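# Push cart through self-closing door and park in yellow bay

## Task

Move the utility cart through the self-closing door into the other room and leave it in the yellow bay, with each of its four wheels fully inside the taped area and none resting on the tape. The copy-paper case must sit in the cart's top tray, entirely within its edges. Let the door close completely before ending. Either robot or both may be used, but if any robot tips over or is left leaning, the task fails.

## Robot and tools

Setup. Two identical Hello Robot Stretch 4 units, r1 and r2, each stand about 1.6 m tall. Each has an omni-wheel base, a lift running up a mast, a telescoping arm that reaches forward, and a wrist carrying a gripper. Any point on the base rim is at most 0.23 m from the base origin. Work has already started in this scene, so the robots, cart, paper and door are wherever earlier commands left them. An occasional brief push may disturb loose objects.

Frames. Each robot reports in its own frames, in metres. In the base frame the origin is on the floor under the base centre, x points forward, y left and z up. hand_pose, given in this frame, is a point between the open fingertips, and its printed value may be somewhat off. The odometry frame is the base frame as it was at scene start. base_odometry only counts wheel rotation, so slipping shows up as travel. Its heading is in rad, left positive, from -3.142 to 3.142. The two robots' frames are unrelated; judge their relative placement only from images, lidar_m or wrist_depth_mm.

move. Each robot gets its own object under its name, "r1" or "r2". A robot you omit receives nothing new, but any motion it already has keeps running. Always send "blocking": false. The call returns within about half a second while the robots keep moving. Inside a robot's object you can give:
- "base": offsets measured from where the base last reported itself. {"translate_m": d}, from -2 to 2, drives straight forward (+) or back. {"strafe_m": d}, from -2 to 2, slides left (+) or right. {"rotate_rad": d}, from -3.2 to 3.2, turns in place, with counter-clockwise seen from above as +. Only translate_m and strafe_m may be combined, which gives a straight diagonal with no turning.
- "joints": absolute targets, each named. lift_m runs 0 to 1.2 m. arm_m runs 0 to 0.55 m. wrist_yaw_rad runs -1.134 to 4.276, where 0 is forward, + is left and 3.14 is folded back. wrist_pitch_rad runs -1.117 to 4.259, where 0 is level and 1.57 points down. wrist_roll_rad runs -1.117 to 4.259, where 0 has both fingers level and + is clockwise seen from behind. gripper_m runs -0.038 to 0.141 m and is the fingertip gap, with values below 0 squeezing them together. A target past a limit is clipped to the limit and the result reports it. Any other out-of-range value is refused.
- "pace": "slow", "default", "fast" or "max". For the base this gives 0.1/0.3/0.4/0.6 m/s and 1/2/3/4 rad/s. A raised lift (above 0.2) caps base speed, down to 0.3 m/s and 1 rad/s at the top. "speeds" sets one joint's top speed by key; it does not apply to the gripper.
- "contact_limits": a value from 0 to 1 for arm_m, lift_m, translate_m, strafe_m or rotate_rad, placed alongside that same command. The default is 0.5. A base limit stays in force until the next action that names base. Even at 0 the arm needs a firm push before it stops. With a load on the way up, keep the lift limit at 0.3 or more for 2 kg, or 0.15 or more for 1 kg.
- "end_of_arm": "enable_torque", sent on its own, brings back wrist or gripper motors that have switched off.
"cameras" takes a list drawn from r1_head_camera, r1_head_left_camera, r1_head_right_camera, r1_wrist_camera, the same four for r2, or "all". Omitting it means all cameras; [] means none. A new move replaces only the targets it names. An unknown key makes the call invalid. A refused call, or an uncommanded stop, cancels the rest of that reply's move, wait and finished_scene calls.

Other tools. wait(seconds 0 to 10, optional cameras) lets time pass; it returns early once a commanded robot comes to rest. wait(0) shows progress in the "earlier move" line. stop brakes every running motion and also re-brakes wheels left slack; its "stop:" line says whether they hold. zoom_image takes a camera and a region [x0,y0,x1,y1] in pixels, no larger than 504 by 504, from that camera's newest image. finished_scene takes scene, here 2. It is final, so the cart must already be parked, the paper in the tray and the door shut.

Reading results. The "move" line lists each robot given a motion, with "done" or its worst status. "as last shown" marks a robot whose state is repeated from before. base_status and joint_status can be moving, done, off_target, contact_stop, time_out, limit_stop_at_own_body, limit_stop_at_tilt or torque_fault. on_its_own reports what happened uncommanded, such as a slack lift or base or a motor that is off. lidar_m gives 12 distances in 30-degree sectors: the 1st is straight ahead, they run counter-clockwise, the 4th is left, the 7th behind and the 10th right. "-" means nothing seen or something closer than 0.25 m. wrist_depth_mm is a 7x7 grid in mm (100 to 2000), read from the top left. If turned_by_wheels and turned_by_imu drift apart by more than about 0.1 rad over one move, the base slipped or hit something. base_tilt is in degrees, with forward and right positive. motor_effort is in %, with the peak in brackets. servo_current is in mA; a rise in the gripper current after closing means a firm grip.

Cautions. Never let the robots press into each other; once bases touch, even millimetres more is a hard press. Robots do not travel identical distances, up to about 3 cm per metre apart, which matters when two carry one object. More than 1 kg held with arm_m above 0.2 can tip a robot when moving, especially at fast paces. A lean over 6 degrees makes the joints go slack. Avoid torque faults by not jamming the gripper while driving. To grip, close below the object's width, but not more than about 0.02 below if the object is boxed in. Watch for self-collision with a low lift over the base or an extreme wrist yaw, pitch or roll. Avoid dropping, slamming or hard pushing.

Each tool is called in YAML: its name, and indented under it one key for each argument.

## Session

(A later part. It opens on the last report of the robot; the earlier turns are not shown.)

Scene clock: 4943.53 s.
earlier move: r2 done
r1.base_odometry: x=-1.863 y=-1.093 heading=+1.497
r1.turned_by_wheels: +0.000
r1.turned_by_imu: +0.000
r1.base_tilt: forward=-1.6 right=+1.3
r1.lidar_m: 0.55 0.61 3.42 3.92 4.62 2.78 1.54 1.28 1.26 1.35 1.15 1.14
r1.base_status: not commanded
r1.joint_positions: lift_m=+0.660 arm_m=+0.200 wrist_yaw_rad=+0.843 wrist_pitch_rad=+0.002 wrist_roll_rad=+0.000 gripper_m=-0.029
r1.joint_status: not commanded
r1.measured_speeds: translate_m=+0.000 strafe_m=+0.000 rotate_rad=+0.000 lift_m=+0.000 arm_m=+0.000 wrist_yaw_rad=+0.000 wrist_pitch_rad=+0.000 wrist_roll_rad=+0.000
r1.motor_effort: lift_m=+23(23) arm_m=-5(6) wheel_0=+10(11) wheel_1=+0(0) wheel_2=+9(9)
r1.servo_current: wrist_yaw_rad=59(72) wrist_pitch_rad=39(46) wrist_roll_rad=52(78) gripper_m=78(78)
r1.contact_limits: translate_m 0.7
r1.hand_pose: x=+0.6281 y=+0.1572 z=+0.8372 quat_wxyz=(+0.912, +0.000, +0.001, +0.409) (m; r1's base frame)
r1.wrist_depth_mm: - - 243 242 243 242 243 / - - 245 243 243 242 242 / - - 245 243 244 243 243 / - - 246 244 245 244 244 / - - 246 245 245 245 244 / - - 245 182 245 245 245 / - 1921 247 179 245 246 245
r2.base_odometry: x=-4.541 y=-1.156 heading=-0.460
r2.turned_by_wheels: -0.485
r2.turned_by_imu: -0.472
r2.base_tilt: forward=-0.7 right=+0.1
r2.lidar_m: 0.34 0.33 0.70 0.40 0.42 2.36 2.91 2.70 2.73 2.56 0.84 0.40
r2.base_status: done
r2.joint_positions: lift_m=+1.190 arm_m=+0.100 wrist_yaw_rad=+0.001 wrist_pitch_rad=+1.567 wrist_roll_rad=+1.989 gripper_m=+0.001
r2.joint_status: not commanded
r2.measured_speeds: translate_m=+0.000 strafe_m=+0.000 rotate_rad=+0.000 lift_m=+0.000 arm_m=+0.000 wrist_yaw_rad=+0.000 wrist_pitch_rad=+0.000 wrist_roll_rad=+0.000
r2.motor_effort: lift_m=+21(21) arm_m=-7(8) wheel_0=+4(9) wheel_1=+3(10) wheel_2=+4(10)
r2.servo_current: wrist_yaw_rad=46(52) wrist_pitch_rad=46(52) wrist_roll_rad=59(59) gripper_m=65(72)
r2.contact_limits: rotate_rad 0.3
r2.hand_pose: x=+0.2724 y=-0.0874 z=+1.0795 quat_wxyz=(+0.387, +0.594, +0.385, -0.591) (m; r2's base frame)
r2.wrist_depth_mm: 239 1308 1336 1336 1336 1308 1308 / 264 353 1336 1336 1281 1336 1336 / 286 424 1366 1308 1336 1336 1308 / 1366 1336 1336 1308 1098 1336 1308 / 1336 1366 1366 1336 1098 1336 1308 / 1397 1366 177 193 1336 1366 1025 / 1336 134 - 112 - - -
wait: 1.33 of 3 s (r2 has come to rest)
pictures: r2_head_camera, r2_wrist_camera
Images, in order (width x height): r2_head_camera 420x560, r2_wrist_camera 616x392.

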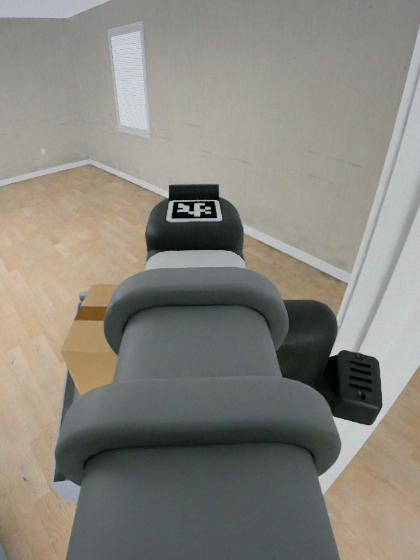

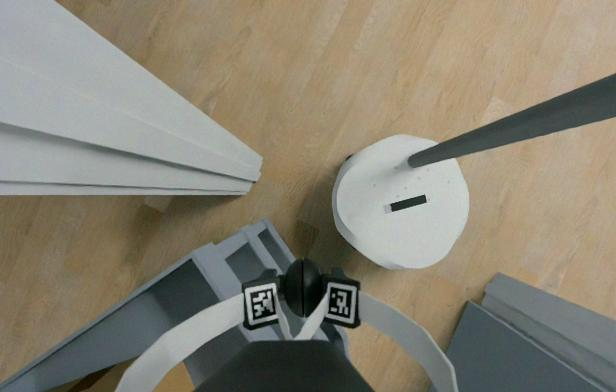

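move:
  r2: {"base": {"rotate_rad": -0.087}, "joints": {"wrist_roll_rad": 0.0}, "contact_limits": {"rotate_rad": 0.3}, "pace": "slow"}
  blocking: false
  cameras: []

wait:
  seconds: 3
  cameras: ["r2_head_camera", "r2_wrist_camera"]

Scene clock: 5011.07 s.
move: r2 moving
r1.base_odometry: x=-1.863 y=-1.093 heading=+1.497
r1.turned_by_wheels: +0.000
r1.turned_by_imu: +0.000
r1.base_tilt: forward=-1.6 right=+1.3
r1.lidar_m: 0.58 0.60 3.42 3.92 4.63 2.79 1.54 1.29 1.27 1.33 1.14 1.13
r1.base_status: not commanded
r1.joint_positions: lift_m=+0.660 arm_m=+0.200 wrist_yaw_rad=+0.843 wrist_pitch_rad=+0.002 wrist_roll_rad=+0.000 gripper_m=-0.029
r1.joint_status: not commanded
r1.measured_speeds: translate_m=+0.000 strafe_m=+0.000 rotate_rad=+0.000 lift_m=+0.000 arm_m=+0.000 wrist_yaw_rad=+0.000 wrist_pitch_rad=+0.000 wrist_roll_rad=+0.000
r1.motor_effort: lift_m=+23(23) arm_m=-5(5) wheel_0=+10(11) wheel_1=+0(0) wheel_2=+9(9)
r1.servo_current: wrist_yaw_rad=26(65) wrist_pitch_rad=39(52) wrist_roll_rad=39(52) gripper_m=72(72)
r1.contact_limits: translate_m 0.7
r1.hand_pose: x=+0.6281 y=+0.1572 z=+0.8372 quat_wxyz=(+0.912, +0.000, +0.001, +0.409) (m; r1's base frame)
r1.wrist_depth_mm: - - 244 243 242 242 242 / - - 244 243 244 243 243 / - - 244 244 244 243 243 / - - 245 244 245 244 244 / - - 245 245 245 245 245 / - - 246 182 245 245 246 / - 1921 247 179 246 245 246
r2.base_odometry: x=-4.540 y=-1.156 heading=-0.542
r2.turned_by_wheels: -0.083
r2.turned_by_imu: -0.080
r2.base_tilt: forward=-0.7 right=+0.1
r2.lidar_m: 0.34 0.34 0.41 0.45 0.40 2.34 2.78 2.72 2.72 2.72 2.34 0.41
r2.base_status: rotate_rad moving
r2.joint_positions: lift_m=+1.190 arm_m=+0.100 wrist_yaw_rad=+0.001 wrist_pitch_rad=+1.567 wrist_roll_rad=+1.578 gripper_m=+0.001
r2.joint_status: wrist_roll_rad moving
r2.measured_speeds: translate_m=+0.000 strafe_m=+0.000 rotate_rad=-0.101 lift_m=+0.000 arm_m=+0.000 wrist_yaw_rad=+0.000 wrist_pitch_rad=+0.000 wrist_roll_rad=-1.732
r2.motor_effort: lift_m=+21(21) arm_m=-7(7) wheel_0=+4(9) wheel_1=+4(8) wheel_2=+5(9)
r2.servo_current: wrist_yaw_rad=46(52) wrist_pitch_rad=46(46) wrist_roll_rad=91(98) gripper_m=65(65)
r2.contact_limits: rotate_rad 0.3
r2.hand_pose: x=+0.2724 y=-0.0874 z=+1.0795 quat_wxyz=(+0.499, +0.503, +0.497, -0.501) (m; r2's base frame)
r2.wrist_depth_mm: - 268 1336 1281 1336 1308 1281 / 241 - 525 1308 1308 1308 1336 / 1308 413 - 1336 1308 1336 1336 / 1308 1366 1336 1366 1098 1366 525 / 1336 1308 - 1182 1098 1336 1336 / 473 496 185 193 1118 1308 1336 / 384 413 - 112 - - 1308
pictures: none
No camera images: "cameras" was empty.

Scene clock: 5012.47 s.
earlier move: r2 done
r1.base_odometry: x=-1.863 y=-1.093 heading=+1.497
r1.turned_by_wheels: +0.000
r1.turned_by_imu: +0.000
r1.base_tilt: forward=-1.6 right=+1.3
r1.lidar_m: 0.57 0.58 3.43 3.92 4.62 2.77 1.54 1.26 1.29 1.37 1.15 1.14
r1.base_status: not commanded
r1.joint_positions: lift_m=+0.660 arm_m=+0.200 wrist_yaw_rad=+0.843 wrist_pitch_rad=+0.002 wrist_roll_rad=+0.000 gripper_m=-0.029
r1.joint_status: not commanded
r1.measured_speeds: translate_m=+0.000 strafe_m=+0.000 rotate_rad=+0.000 lift_m=+0.000 arm_m=+0.000 wrist_yaw_rad=+0.000 wrist_pitch_rad=+0.000 wrist_roll_rad=+0.000
r1.motor_effort: lift_m=+23(23) arm_m=-5(5) wheel_0=+11(11) wheel_1=+0(0) wheel_2=+9(9)
r1.servo_current: wrist_yaw_rad=52(65) wrist_pitch_rad=46(52) wrist_roll_rad=39(59) gripper_m=78(78)
r1.contact_limits: translate_m 0.7
r1.hand_pose: x=+0.6281 y=+0.1572 z=+0.8372 quat_wxyz=(+0.912, +0.000, +0.001, +0.409) (m; r1's base frame)
r1.wrist_depth_mm: - - 243 242 244 243 241 / - - 244 243 243 243 242 / - - 244 244 243 244 244 / - - 245 244 244 244 243 / - - 246 245 244 245 244 / - - 246 182 246 245 244 / - 1921 247 178 246 246 245
r2.base_odometry: x=-4.540 y=-1.156 heading=-0.546
r2.turned_by_wheels: -0.003
r2.turned_by_imu: -0.003
r2.base_tilt: forward=-0.7 right=+0.1
r2.lidar_m: 0.32 0.33 0.41 0.44 0.42 2.37 2.73 2.72 2.71 2.71 2.35 0.42
r2.base_status: done
r2.joint_positions: lift_m=+1.190 arm_m=+0.100 wrist_yaw_rad=+0.001 wrist_pitch_rad=+1.567 wrist_roll_rad=+0.002 gripper_m=+0.001
r2.joint_status: all done
r2.measured_speeds: translate_m=+0.000 strafe_m=+0.000 rotate_rad=+0.000 lift_m=+0.000 arm_m=+0.000 wrist_yaw_rad=+0.000 wrist_pitch_rad=+0.000 wrist_roll_rad=+0.000
r2.motor_effort: lift_m=+21(21) arm_m=-7(7) wheel_0=+3(9) wheel_1=+4(8) wheel_2=+5(9)
r2.servo_current: wrist_yaw_rad=52(59) wrist_pitch_rad=46(46) wrist_roll_rad=52(104) gripper_m=59(72)
r2.contact_limits: rotate_rad 0.3
r2.hand_pose: x=+0.2724 y=-0.0874 z=+1.0795 quat_wxyz=(+0.709, +0.000, +0.706, +0.000) (m; r2's base frame)
r2.wrist_depth_mm: 397 413 469 1308 1281 264 - / 496 521 517 517 504 319 258 / - - 517 1336 - 455 1308 / 1308 1366 1366 1336 1281 1308 1308 / - 1336 1336 1118 1336 1336 1308 / - 1366 190 193 1366 1336 1308 / - 134 - 112 - 1336 1308
wait: 1.40 of 3 s (r2 has come to rest)
pictures: r2_head_camera, r2_wrist_camera
Images, in order (width x height): r2_head_camera 420x560, r2_wrist_camera 616x392.

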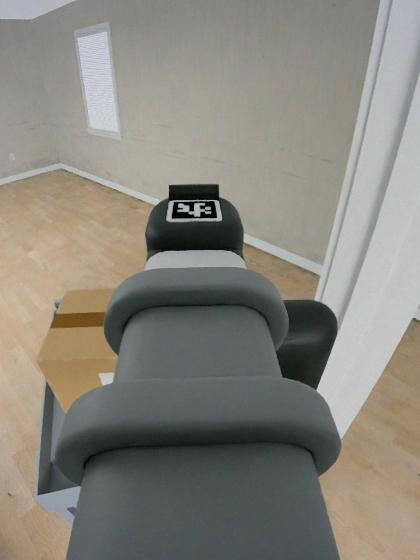

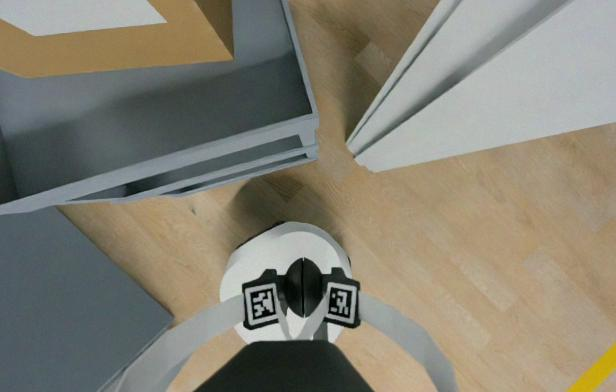

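move:
  r2: {"joints": {"arm_m": 0.53}, "contact_limits": {"arm_m": 0.2}, "speeds": {"arm_m": 0.2}}
  blocking: false
  cameras: []

wait:
  seconds: 4
  cameras: ["r2_wrist_camera", "r2_head_camera"]

Scene clock: 5038.80 s.
move: r2 moving
r1.base_odometry: x=-1.863 y=-1.093 heading=+1.497
r1.turned_by_wheels: +0.000
r1.turned_by_imu: +0.000
r1.base_tilt: forward=-1.6 right=+1.3
r1.lidar_m: 0.59 0.61 3.41 3.92 4.64 2.79 1.53 1.30 1.31 1.37 1.14 1.14
r1.base_status: not commanded
r1.joint_positions: lift_m=+0.660 arm_m=+0.200 wrist_yaw_rad=+0.843 wrist_pitch_rad=+0.002 wrist_roll_rad=+0.000 gripper_m=-0.029
r1.joint_status: not commanded
r1.measured_speeds: translate_m=+0.000 strafe_m=+0.000 rotate_rad=+0.000 lift_m=+0.000 arm_m=+0.000 wrist_yaw_rad=+0.000 wrist_pitch_rad=+0.000 wrist_roll_rad=+0.000
r1.motor_effort: lift_m=+23(23) arm_m=-5(5) wheel_0=+11(11) wheel_1=+0(0) wheel_2=+9(9)
r1.servo_current: wrist_yaw_rad=59(59) wrist_pitch_rad=39(46) wrist_roll_rad=39(52) gripper_m=65(78)
r1.contact_limits: translate_m 0.7
r1.hand_pose: x=+0.6281 y=+0.1572 z=+0.8372 quat_wxyz=(+0.912, +0.000, +0.001, +0.409) (m; r1's base frame)
r1.wrist_depth_mm: - - 243 243 243 242 242 / - - 244 243 243 243 242 / - - 245 244 244 244 244 / - - 246 245 245 244 244 / - - 245 245 245 245 244 / - - 247 182 246 246 244 / - 1921 247 179 246 245 245
r2.base_odometry: x=-4.540 y=-1.156 heading=-0.546
r2.turned_by_wheels: +0.000
r2.turned_by_imu: +0.000
r2.base_tilt: forward=-0.7 right=+0.1
r2.lidar_m: 0.34 0.35 0.40 0.44 0.39 2.37 2.75 2.72 2.72 2.72 2.33 0.42
r2.base_status: not commanded
r2.joint_positions: lift_m=+1.190 arm_m=+0.151 wrist_yaw_rad=+0.001 wrist_pitch_rad=+1.567 wrist_roll_rad=+0.002 gripper_m=+0.001
r2.joint_status: arm_m moving
r2.measured_speeds: translate_m=+0.000 strafe_m=+0.000 rotate_rad=+0.000 lift_m=+0.000 arm_m=+0.195 wrist_yaw_rad=+0.000 wrist_pitch_rad=+0.000 wrist_roll_rad=+0.000
r2.motor_effort: lift_m=+21(21) arm_m=+4(10) wheel_0=+3(4) wheel_1=+3(4) wheel_2=+5(5)
r2.servo_current: wrist_yaw_rad=52(59) wrist_pitch_rad=46(46) wrist_roll_rad=46(59) gripper_m=59(65)
r2.contact_limits: arm_m 0.2; rotate_rad 0.3
r2.hand_pose: x=+0.3228 y=-0.0874 z=+1.0795 quat_wxyz=(+0.709, +0.000, +0.706, +0.000) (m; r2's base frame)
r2.wrist_depth_mm: 297 315 442 1336 1281 236 178 / 415 449 512 1308 1308 258 197 / - - 508 512 521 - - / - - 1308 1336 1336 1336 1308 / - 1366 1366 1205 1366 1308 1281 / - 1336 190 194 1336 1366 1308 / - - - 112 - 1336 1366
pictures: none
No camera images: "cameras" was empty.

Scene clock: 5041.23 s.
earlier move: r2 done
r1.base_odometry: x=-1.863 y=-1.093 heading=+1.497
r1.turned_by_wheels: +0.000
r1.turned_by_imu: +0.000
r1.base_tilt: forward=-1.6 right=+1.3
r1.lidar_m: 0.57 0.61 3.41 3.93 4.60 2.79 1.51 1.29 1.31 1.36 1.14 1.15
r1.base_status: not commanded
r1.joint_positions: lift_m=+0.660 arm_m=+0.200 wrist_yaw_rad=+0.843 wrist_pitch_rad=+0.002 wrist_roll_rad=+0.000 gripper_m=-0.029
r1.joint_status: not commanded
r1.measured_speeds: translate_m=+0.000 strafe_m=+0.000 rotate_rad=+0.000 lift_m=+0.000 arm_m=+0.000 wrist_yaw_rad=+0.000 wrist_pitch_rad=+0.000 wrist_roll_rad=+0.000
r1.motor_effort: lift_m=+23(23) arm_m=-5(5) wheel_0=+10(11) wheel_1=+0(0) wheel_2=+9(9)
r1.servo_current: wrist_yaw_rad=72(78) wrist_pitch_rad=33(52) wrist_roll_rad=26(72) gripper_m=65(78)
r1.contact_limits: translate_m 0.7
r1.hand_pose: x=+0.6281 y=+0.1572 z=+0.8372 quat_wxyz=(+0.912, +0.000, +0.001, +0.409) (m; r1's base frame)
r1.wrist_depth_mm: - - 244 243 242 243 242 / - - 243 243 243 243 243 / - - 244 244 244 244 243 / - - 245 244 245 245 244 / - - 245 245 246 244 245 / - - 245 182 246 245 245 / - 1921 246 179 246 246 245
r2.base_odometry: x=-4.540 y=-1.156 heading=-0.546
r2.turned_by_wheels: +0.000
r2.turned_by_imu: +0.000
r2.base_tilt: forward=-0.7 right=+0.1
r2.lidar_m: 0.33 0.34 0.39 0.44 0.41 2.38 2.74 2.74 2.72 2.73 2.34 0.43
r2.base_status: not commanded
r2.joint_positions: lift_m=+1.190 arm_m=+0.530 wrist_yaw_rad=+0.001 wrist_pitch_rad=+1.567 wrist_roll_rad=+0.002 gripper_m=+0.001
r2.joint_status: all done
r2.measured_speeds: translate_m=+0.000 strafe_m=+0.000 rotate_rad=+0.000 lift_m=+0.000 arm_m=+0.000 wrist_yaw_rad=+0.000 wrist_pitch_rad=+0.000 wrist_roll_rad=+0.000
r2.motor_effort: lift_m=+21(21) arm_m=+7(13) wheel_0=+3(4) wheel_1=+3(4) wheel_2=+5(5)
r2.servo_current: wrist_yaw_rad=46(59) wrist_pitch_rad=46(46) wrist_roll_rad=52(59) gripper_m=52(72)
r2.contact_limits: arm_m 0.2; rotate_rad 0.3
r2.hand_pose: x=+0.7019 y=-0.0874 z=+1.0795 quat_wxyz=(+0.709, +0.000, +0.706, +0.000) (m; r2's base frame)
r2.wrist_depth_mm: 466 504 1336 1308 1281 1336 1255 / - 521 512 1308 1336 1308 1229 / - - 517 1308 1336 1281 - / - - 492 1308 1336 - - / 238 242 413 1336 1281 - - / 240 239 190 193 185 - 402 / 240 239 - 112 - - 357
wait: 2.43 of 4 s (r2 has come to rest)
pictures: r2_head_camera, r2_wrist_camera
Images, in order (width x height): r2_head_camera 420x560, r2_wrist_camera 616x392.

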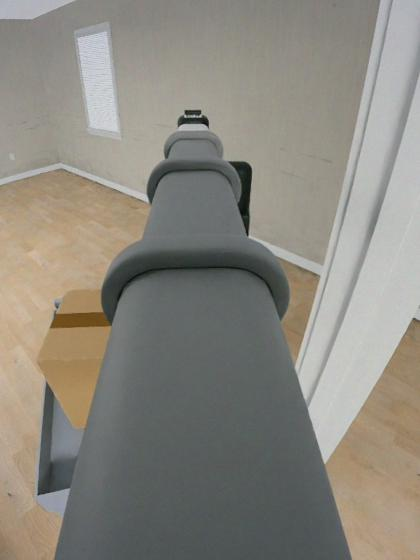

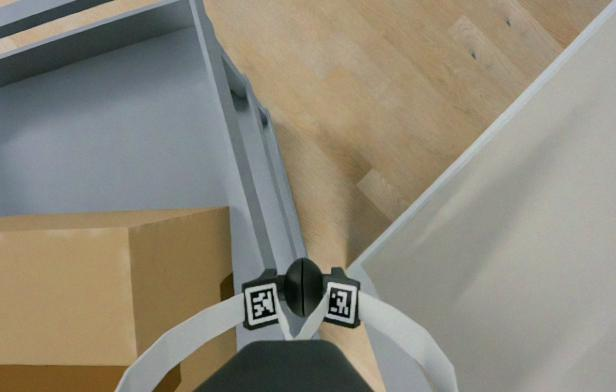

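move:
  blocking: false
  cameras: ["r2_head_camera", "r2_wrist_camera", "r2_head_left_camera"]

Scene clock: 5074.53 s.
r1.base_odometry: x=-1.863 y=-1.093 heading=+1.497
r1.turned_by_wheels: +0.000
r1.turned_by_imu: +0.000
r1.base_tilt: forward=-1.6 right=+1.2
r1.lidar_m: 0.58 0.58 3.40 3.92 4.61 2.80 1.54 1.30 1.29 1.33 1.13 1.14
r1.base_status: not commanded
r1.joint_positions: lift_m=+0.660 arm_m=+0.200 wrist_yaw_rad=+0.843 wrist_pitch_rad=+0.002 wrist_roll_rad=+0.000 gripper_m=-0.029
r1.joint_status: not commanded
r1.measured_speeds: translate_m=+0.000 strafe_m=+0.000 rotate_rad=+0.000 lift_m=+0.000 arm_m=+0.000 wrist_yaw_rad=+0.000 wrist_pitch_rad=+0.000 wrist_roll_rad=+0.000
r1.motor_effort: lift_m=+23(23) arm_m=-5(5) wheel_0=+10(11) wheel_1=+0(0) wheel_2=+9(9)
r1.servo_current: wrist_yaw_rad=46(78) wrist_pitch_rad=46(52) wrist_roll_rad=59(72) gripper_m=72(78)
r1.contact_limits: translate_m 0.7
r1.hand_pose: x=+0.6281 y=+0.1572 z=+0.8372 quat_wxyz=(+0.912, +0.000, +0.001, +0.409) (m; r1's base frame)
r1.wrist_depth_mm: - - 243 243 243 242 242 / - - 245 244 244 243 242 / - - 244 244 244 244 243 / - - 245 244 244 243 244 / - - 245 246 245 245 244 / - - 246 182 245 245 245 / - 1863 247 178 246 246 246
r2.base_odometry: x=-4.540 y=-1.156 heading=-0.546
r2.turned_by_wheels: +0.000
r2.turned_by_imu: +0.000
r2.base_tilt: forward=-0.6 right=+0.1
r2.lidar_m: 0.34 0.35 0.41 0.42 0.41 2.37 2.76 2.71 2.73 2.70 2.35 0.42
r2.base_status: not commanded
r2.joint_positions: lift_m=+1.190 arm_m=+0.530 wrist_yaw_rad=+0.001 wrist_pitch_rad=+1.567 wrist_roll_rad=+0.002 gripper_m=+0.001
r2.joint_status: all done
r2.measured_speeds: translate_m=+0.000 strafe_m=+0.000 rotate_rad=+0.000 lift_m=+0.000 arm_m=+0.000 wrist_yaw_rad=+0.000 wrist_pitch_rad=+0.000 wrist_roll_rad=+0.000
r2.motor_effort: lift_m=+21(21) arm_m=+7(13) wheel_0=+4(4) wheel_1=+3(4) wheel_2=+5(5)
r2.servo_current: wrist_yaw_rad=46(59) wrist_pitch_rad=39(46) wrist_roll_rad=39(59) gripper_m=59(72)
r2.contact_limits: arm_m 0.2; rotate_rad 0.3
r2.hand_pose: x=+0.7019 y=-0.0874 z=+1.0795 quat_wxyz=(+0.709, +0.000, +0.706, +0.000) (m; r2's base frame)
r2.wrist_depth_mm: 466 500 1336 1336 1281 1281 1308 / - 512 517 1308 1281 1308 1229 / - - 517 1308 1336 1281 - / - - 496 1336 1281 - - / 238 242 410 1336 1281 - - / 239 238 189 193 184 - 404 / 240 238 - 112 - - 355
pictures: r2_head_camera, r2_head_left_camera, r2_wrist_camera
Images, in order (width x height): r2_head_camera 420x560, r2_head_left_camera 420x672, r2_wrist_camera 616x392.

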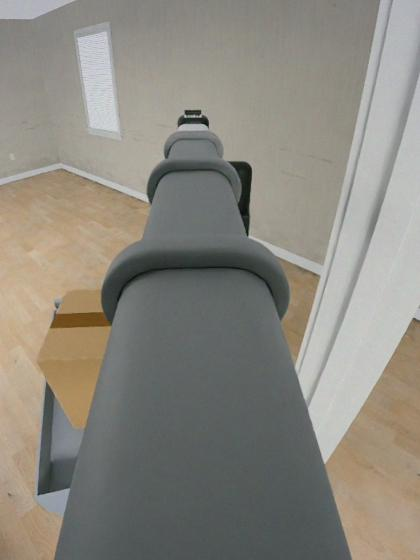

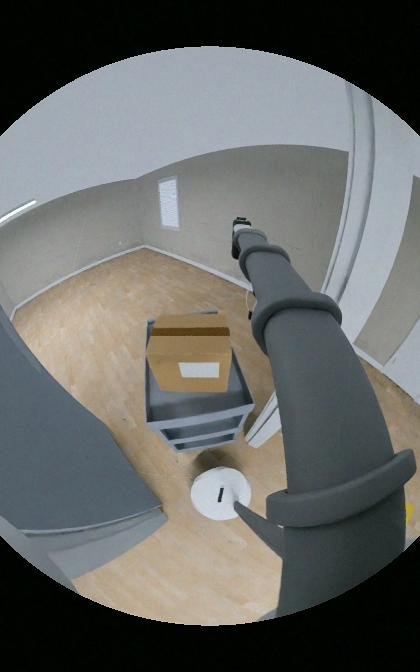

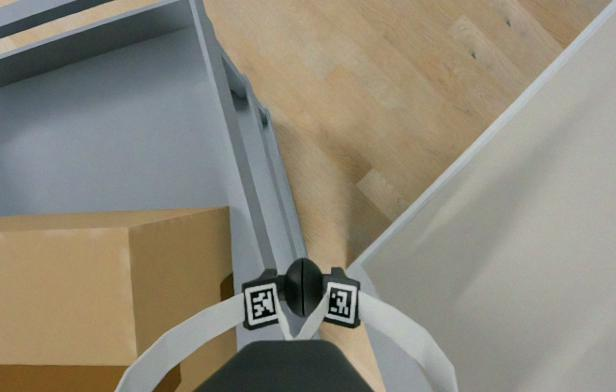

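move:
  blocking: false
  cameras: []
  r2: {"joints": {"wrist_roll_rad": 1.75, "lift_m": 1.12}, "pace": "slow", "contact_limits": {"lift_m": 0.2}}

wait:
  seconds: 2.5
  cameras: ["r2_wrist_camera"]

Scene clock: 5145.17 s.
move: r2 moving
r1.base_odometry: x=-1.863 y=-1.093 heading=+1.497
r1.turned_by_wheels: +0.000
r1.turned_by_imu: +0.000
r1.base_tilt: forward=-1.6 right=+1.3
r1.lidar_m: 0.56 0.59 3.39 3.93 4.61 2.77 1.53 1.27 1.28 1.35 1.13 1.14
r1.base_status: not commanded
r1.joint_positions: lift_m=+0.660 arm_m=+0.200 wrist_yaw_rad=+0.843 wrist_pitch_rad=+0.002 wrist_roll_rad=+0.000 gripper_m=-0.029
r1.joint_status: not commanded
r1.measured_speeds: translate_m=+0.000 strafe_m=+0.000 rotate_rad=+0.000 lift_m=+0.000 arm_m=+0.000 wrist_yaw_rad=+0.000 wrist_pitch_rad=+0.000 wrist_roll_rad=+0.000
r1.motor_effort: lift_m=+23(23) arm_m=-5(5) wheel_0=+11(11) wheel_1=+0(0) wheel_2=+9(9)
r1.servo_current: wrist_yaw_rad=39(59) wrist_pitch_rad=46(52) wrist_roll_rad=39(52) gripper_m=78(78)
r1.contact_limits: translate_m 0.7
r1.hand_pose: x=+0.6281 y=+0.1572 z=+0.8372 quat_wxyz=(+0.912, +0.000, +0.001, +0.409) (m; r1's base frame)
r1.wrist_depth_mm: - - 244 243 243 242 242 / - - 245 244 243 243 243 / - - 245 244 244 244 243 / - - 245 244 245 244 244 / - - 245 244 244 245 244 / - - 245 182 246 245 245 / - 1921 247 179 246 246 246
r2.base_odometry: x=-4.540 y=-1.156 heading=-0.546
r2.turned_by_wheels: +0.000
r2.turned_by_imu: +0.000
r2.base_tilt: forward=-0.7 right=+0.1
r2.lidar_m: 0.34 0.32 0.41 0.43 0.42 2.36 2.73 2.73 2.69 2.70 2.35 0.43
r2.base_status: not commanded
r2.joint_positions: lift_m=+1.165 arm_m=+0.530 wrist_yaw_rad=+0.001 wrist_pitch_rad=+1.567 wrist_roll_rad=+0.412 gripper_m=+0.001
r2.joint_status: lift_m moving; wrist_roll_rad moving
r2.measured_speeds: translate_m=+0.000 strafe_m=+0.000 rotate_rad=+0.000 lift_m=-0.097 arm_m=+0.000 wrist_yaw_rad=+0.000 wrist_pitch_rad=+0.000 wrist_roll_rad=+1.732
r2.motor_effort: lift_m=+12(19) arm_m=+8(8) wheel_0=+3(4) wheel_1=+3(4) wheel_2=+5(5)
r2.servo_current: wrist_yaw_rad=52(65) wrist_pitch_rad=39(46) wrist_roll_rad=85(104) gripper_m=65(65)
r2.contact_limits: arm_m 0.2; lift_m 0.2; rotate_rad 0.3
r2.hand_pose: x=+0.7019 y=-0.0874 z=+1.0548 quat_wxyz=(+0.694, +0.144, +0.691, -0.144) (m; r2's base frame)
r2.wrist_depth_mm: 439 1281 1281 1281 1308 1281 - / 442 500 1308 1308 1281 - - / 496 496 1078 1308 1281 - - / 500 496 492 1308 1308 - 407 / 504 496 492 1078 1308 - 394 / 500 259 190 193 185 - 364 / 216 214 - 112 - - 338
pictures: none
No camera images: "cameras" was empty.

Scene clock: 5146.43 s.
earlier move: r2 done
r1.base_odometry: x=-1.863 y=-1.093 heading=+1.497
r1.turned_by_wheels: +0.000
r1.turned_by_imu: +0.000
r1.base_tilt: forward=-1.5 right=+1.2
r1.lidar_m: 0.58 0.60 3.42 3.92 4.63 2.78 1.53 1.28 1.29 1.37 1.15 1.13
r1.base_status: not commanded
r1.joint_positions: lift_m=+0.660 arm_m=+0.200 wrist_yaw_rad=+0.843 wrist_pitch_rad=+0.002 wrist_roll_rad=+0.000 gripper_m=-0.029
r1.joint_status: not commanded
r1.measured_speeds: translate_m=+0.000 strafe_m=+0.000 rotate_rad=+0.000 lift_m=+0.000 arm_m=+0.000 wrist_yaw_rad=+0.000 wrist_pitch_rad=+0.000 wrist_roll_rad=+0.000
r1.motor_effort: lift_m=+23(23) arm_m=-5(5) wheel_0=+10(11) wheel_1=+0(0) wheel_2=+9(9)
r1.servo_current: wrist_yaw_rad=33(72) wrist_pitch_rad=39(52) wrist_roll_rad=46(85) gripper_m=78(78)
r1.contact_limits: translate_m 0.7
r1.hand_pose: x=+0.6281 y=+0.1572 z=+0.8372 quat_wxyz=(+0.912, +0.000, +0.001, +0.409) (m; r1's base frame)
r1.wrist_depth_mm: - - 243 242 242 242 242 / - - 243 243 244 243 242 / - - 244 244 243 244 243 / - - 245 244 245 244 244 / - - 246 245 246 244 245 / - - 246 182 245 245 245 / - 1921 247 179 246 246 245
r2.base_odometry: x=-4.540 y=-1.156 heading=-0.546
r2.turned_by_wheels: +0.000
r2.turned_by_imu: +0.000
r2.base_tilt: forward=-0.7 right=+0.1
r2.lidar_m: 0.33 0.33 0.40 0.45 0.41 2.35 2.75 2.71 2.72 2.71 2.35 0.42
r2.base_status: not commanded
r2.joint_positions: lift_m=+1.120 arm_m=+0.530 wrist_yaw_rad=+0.001 wrist_pitch_rad=+1.567 wrist_roll_rad=+1.748 gripper_m=+0.001
r2.joint_status: all done
r2.measured_speeds: translate_m=+0.000 strafe_m=+0.000 rotate_rad=+0.000 lift_m=+0.000 arm_m=+0.000 wrist_yaw_rad=+0.000 wrist_pitch_rad=+0.000 wrist_roll_rad=+0.000
r2.motor_effort: lift_m=+13(19) arm_m=+8(8) wheel_0=+3(4) wheel_1=+3(4) wheel_2=+5(5)
r2.servo_current: wrist_yaw_rad=52(65) wrist_pitch_rad=39(52) wrist_roll_rad=52(104) gripper_m=59(65)
r2.contact_limits: arm_m 0.2; lift_m 0.2; rotate_rad 0.3
r2.hand_pose: x=+0.7019 y=-0.0874 z=+1.0102 quat_wxyz=(+0.455, +0.543, +0.453, -0.541) (m; r2's base frame)
r2.wrist_depth_mm: 1229 1255 1182 - 384 327 - / 1255 1229 1281 - - - 1255 / 1308 1255 1255 1255 1255 1205 1025 / 1281 1308 1255 1281 1281 1008 1025 / 1308 1255 1281 1025 424 439 442 / 1308 1255 189 193 418 433 439 / 1281 1255 - 112 281 307 278
wait: 1.27 of 2.5 s (r2 has come to rest)
pictures: r2_wrist_camera
Images, in order (width x height): r2_wrist_camera 616x392.

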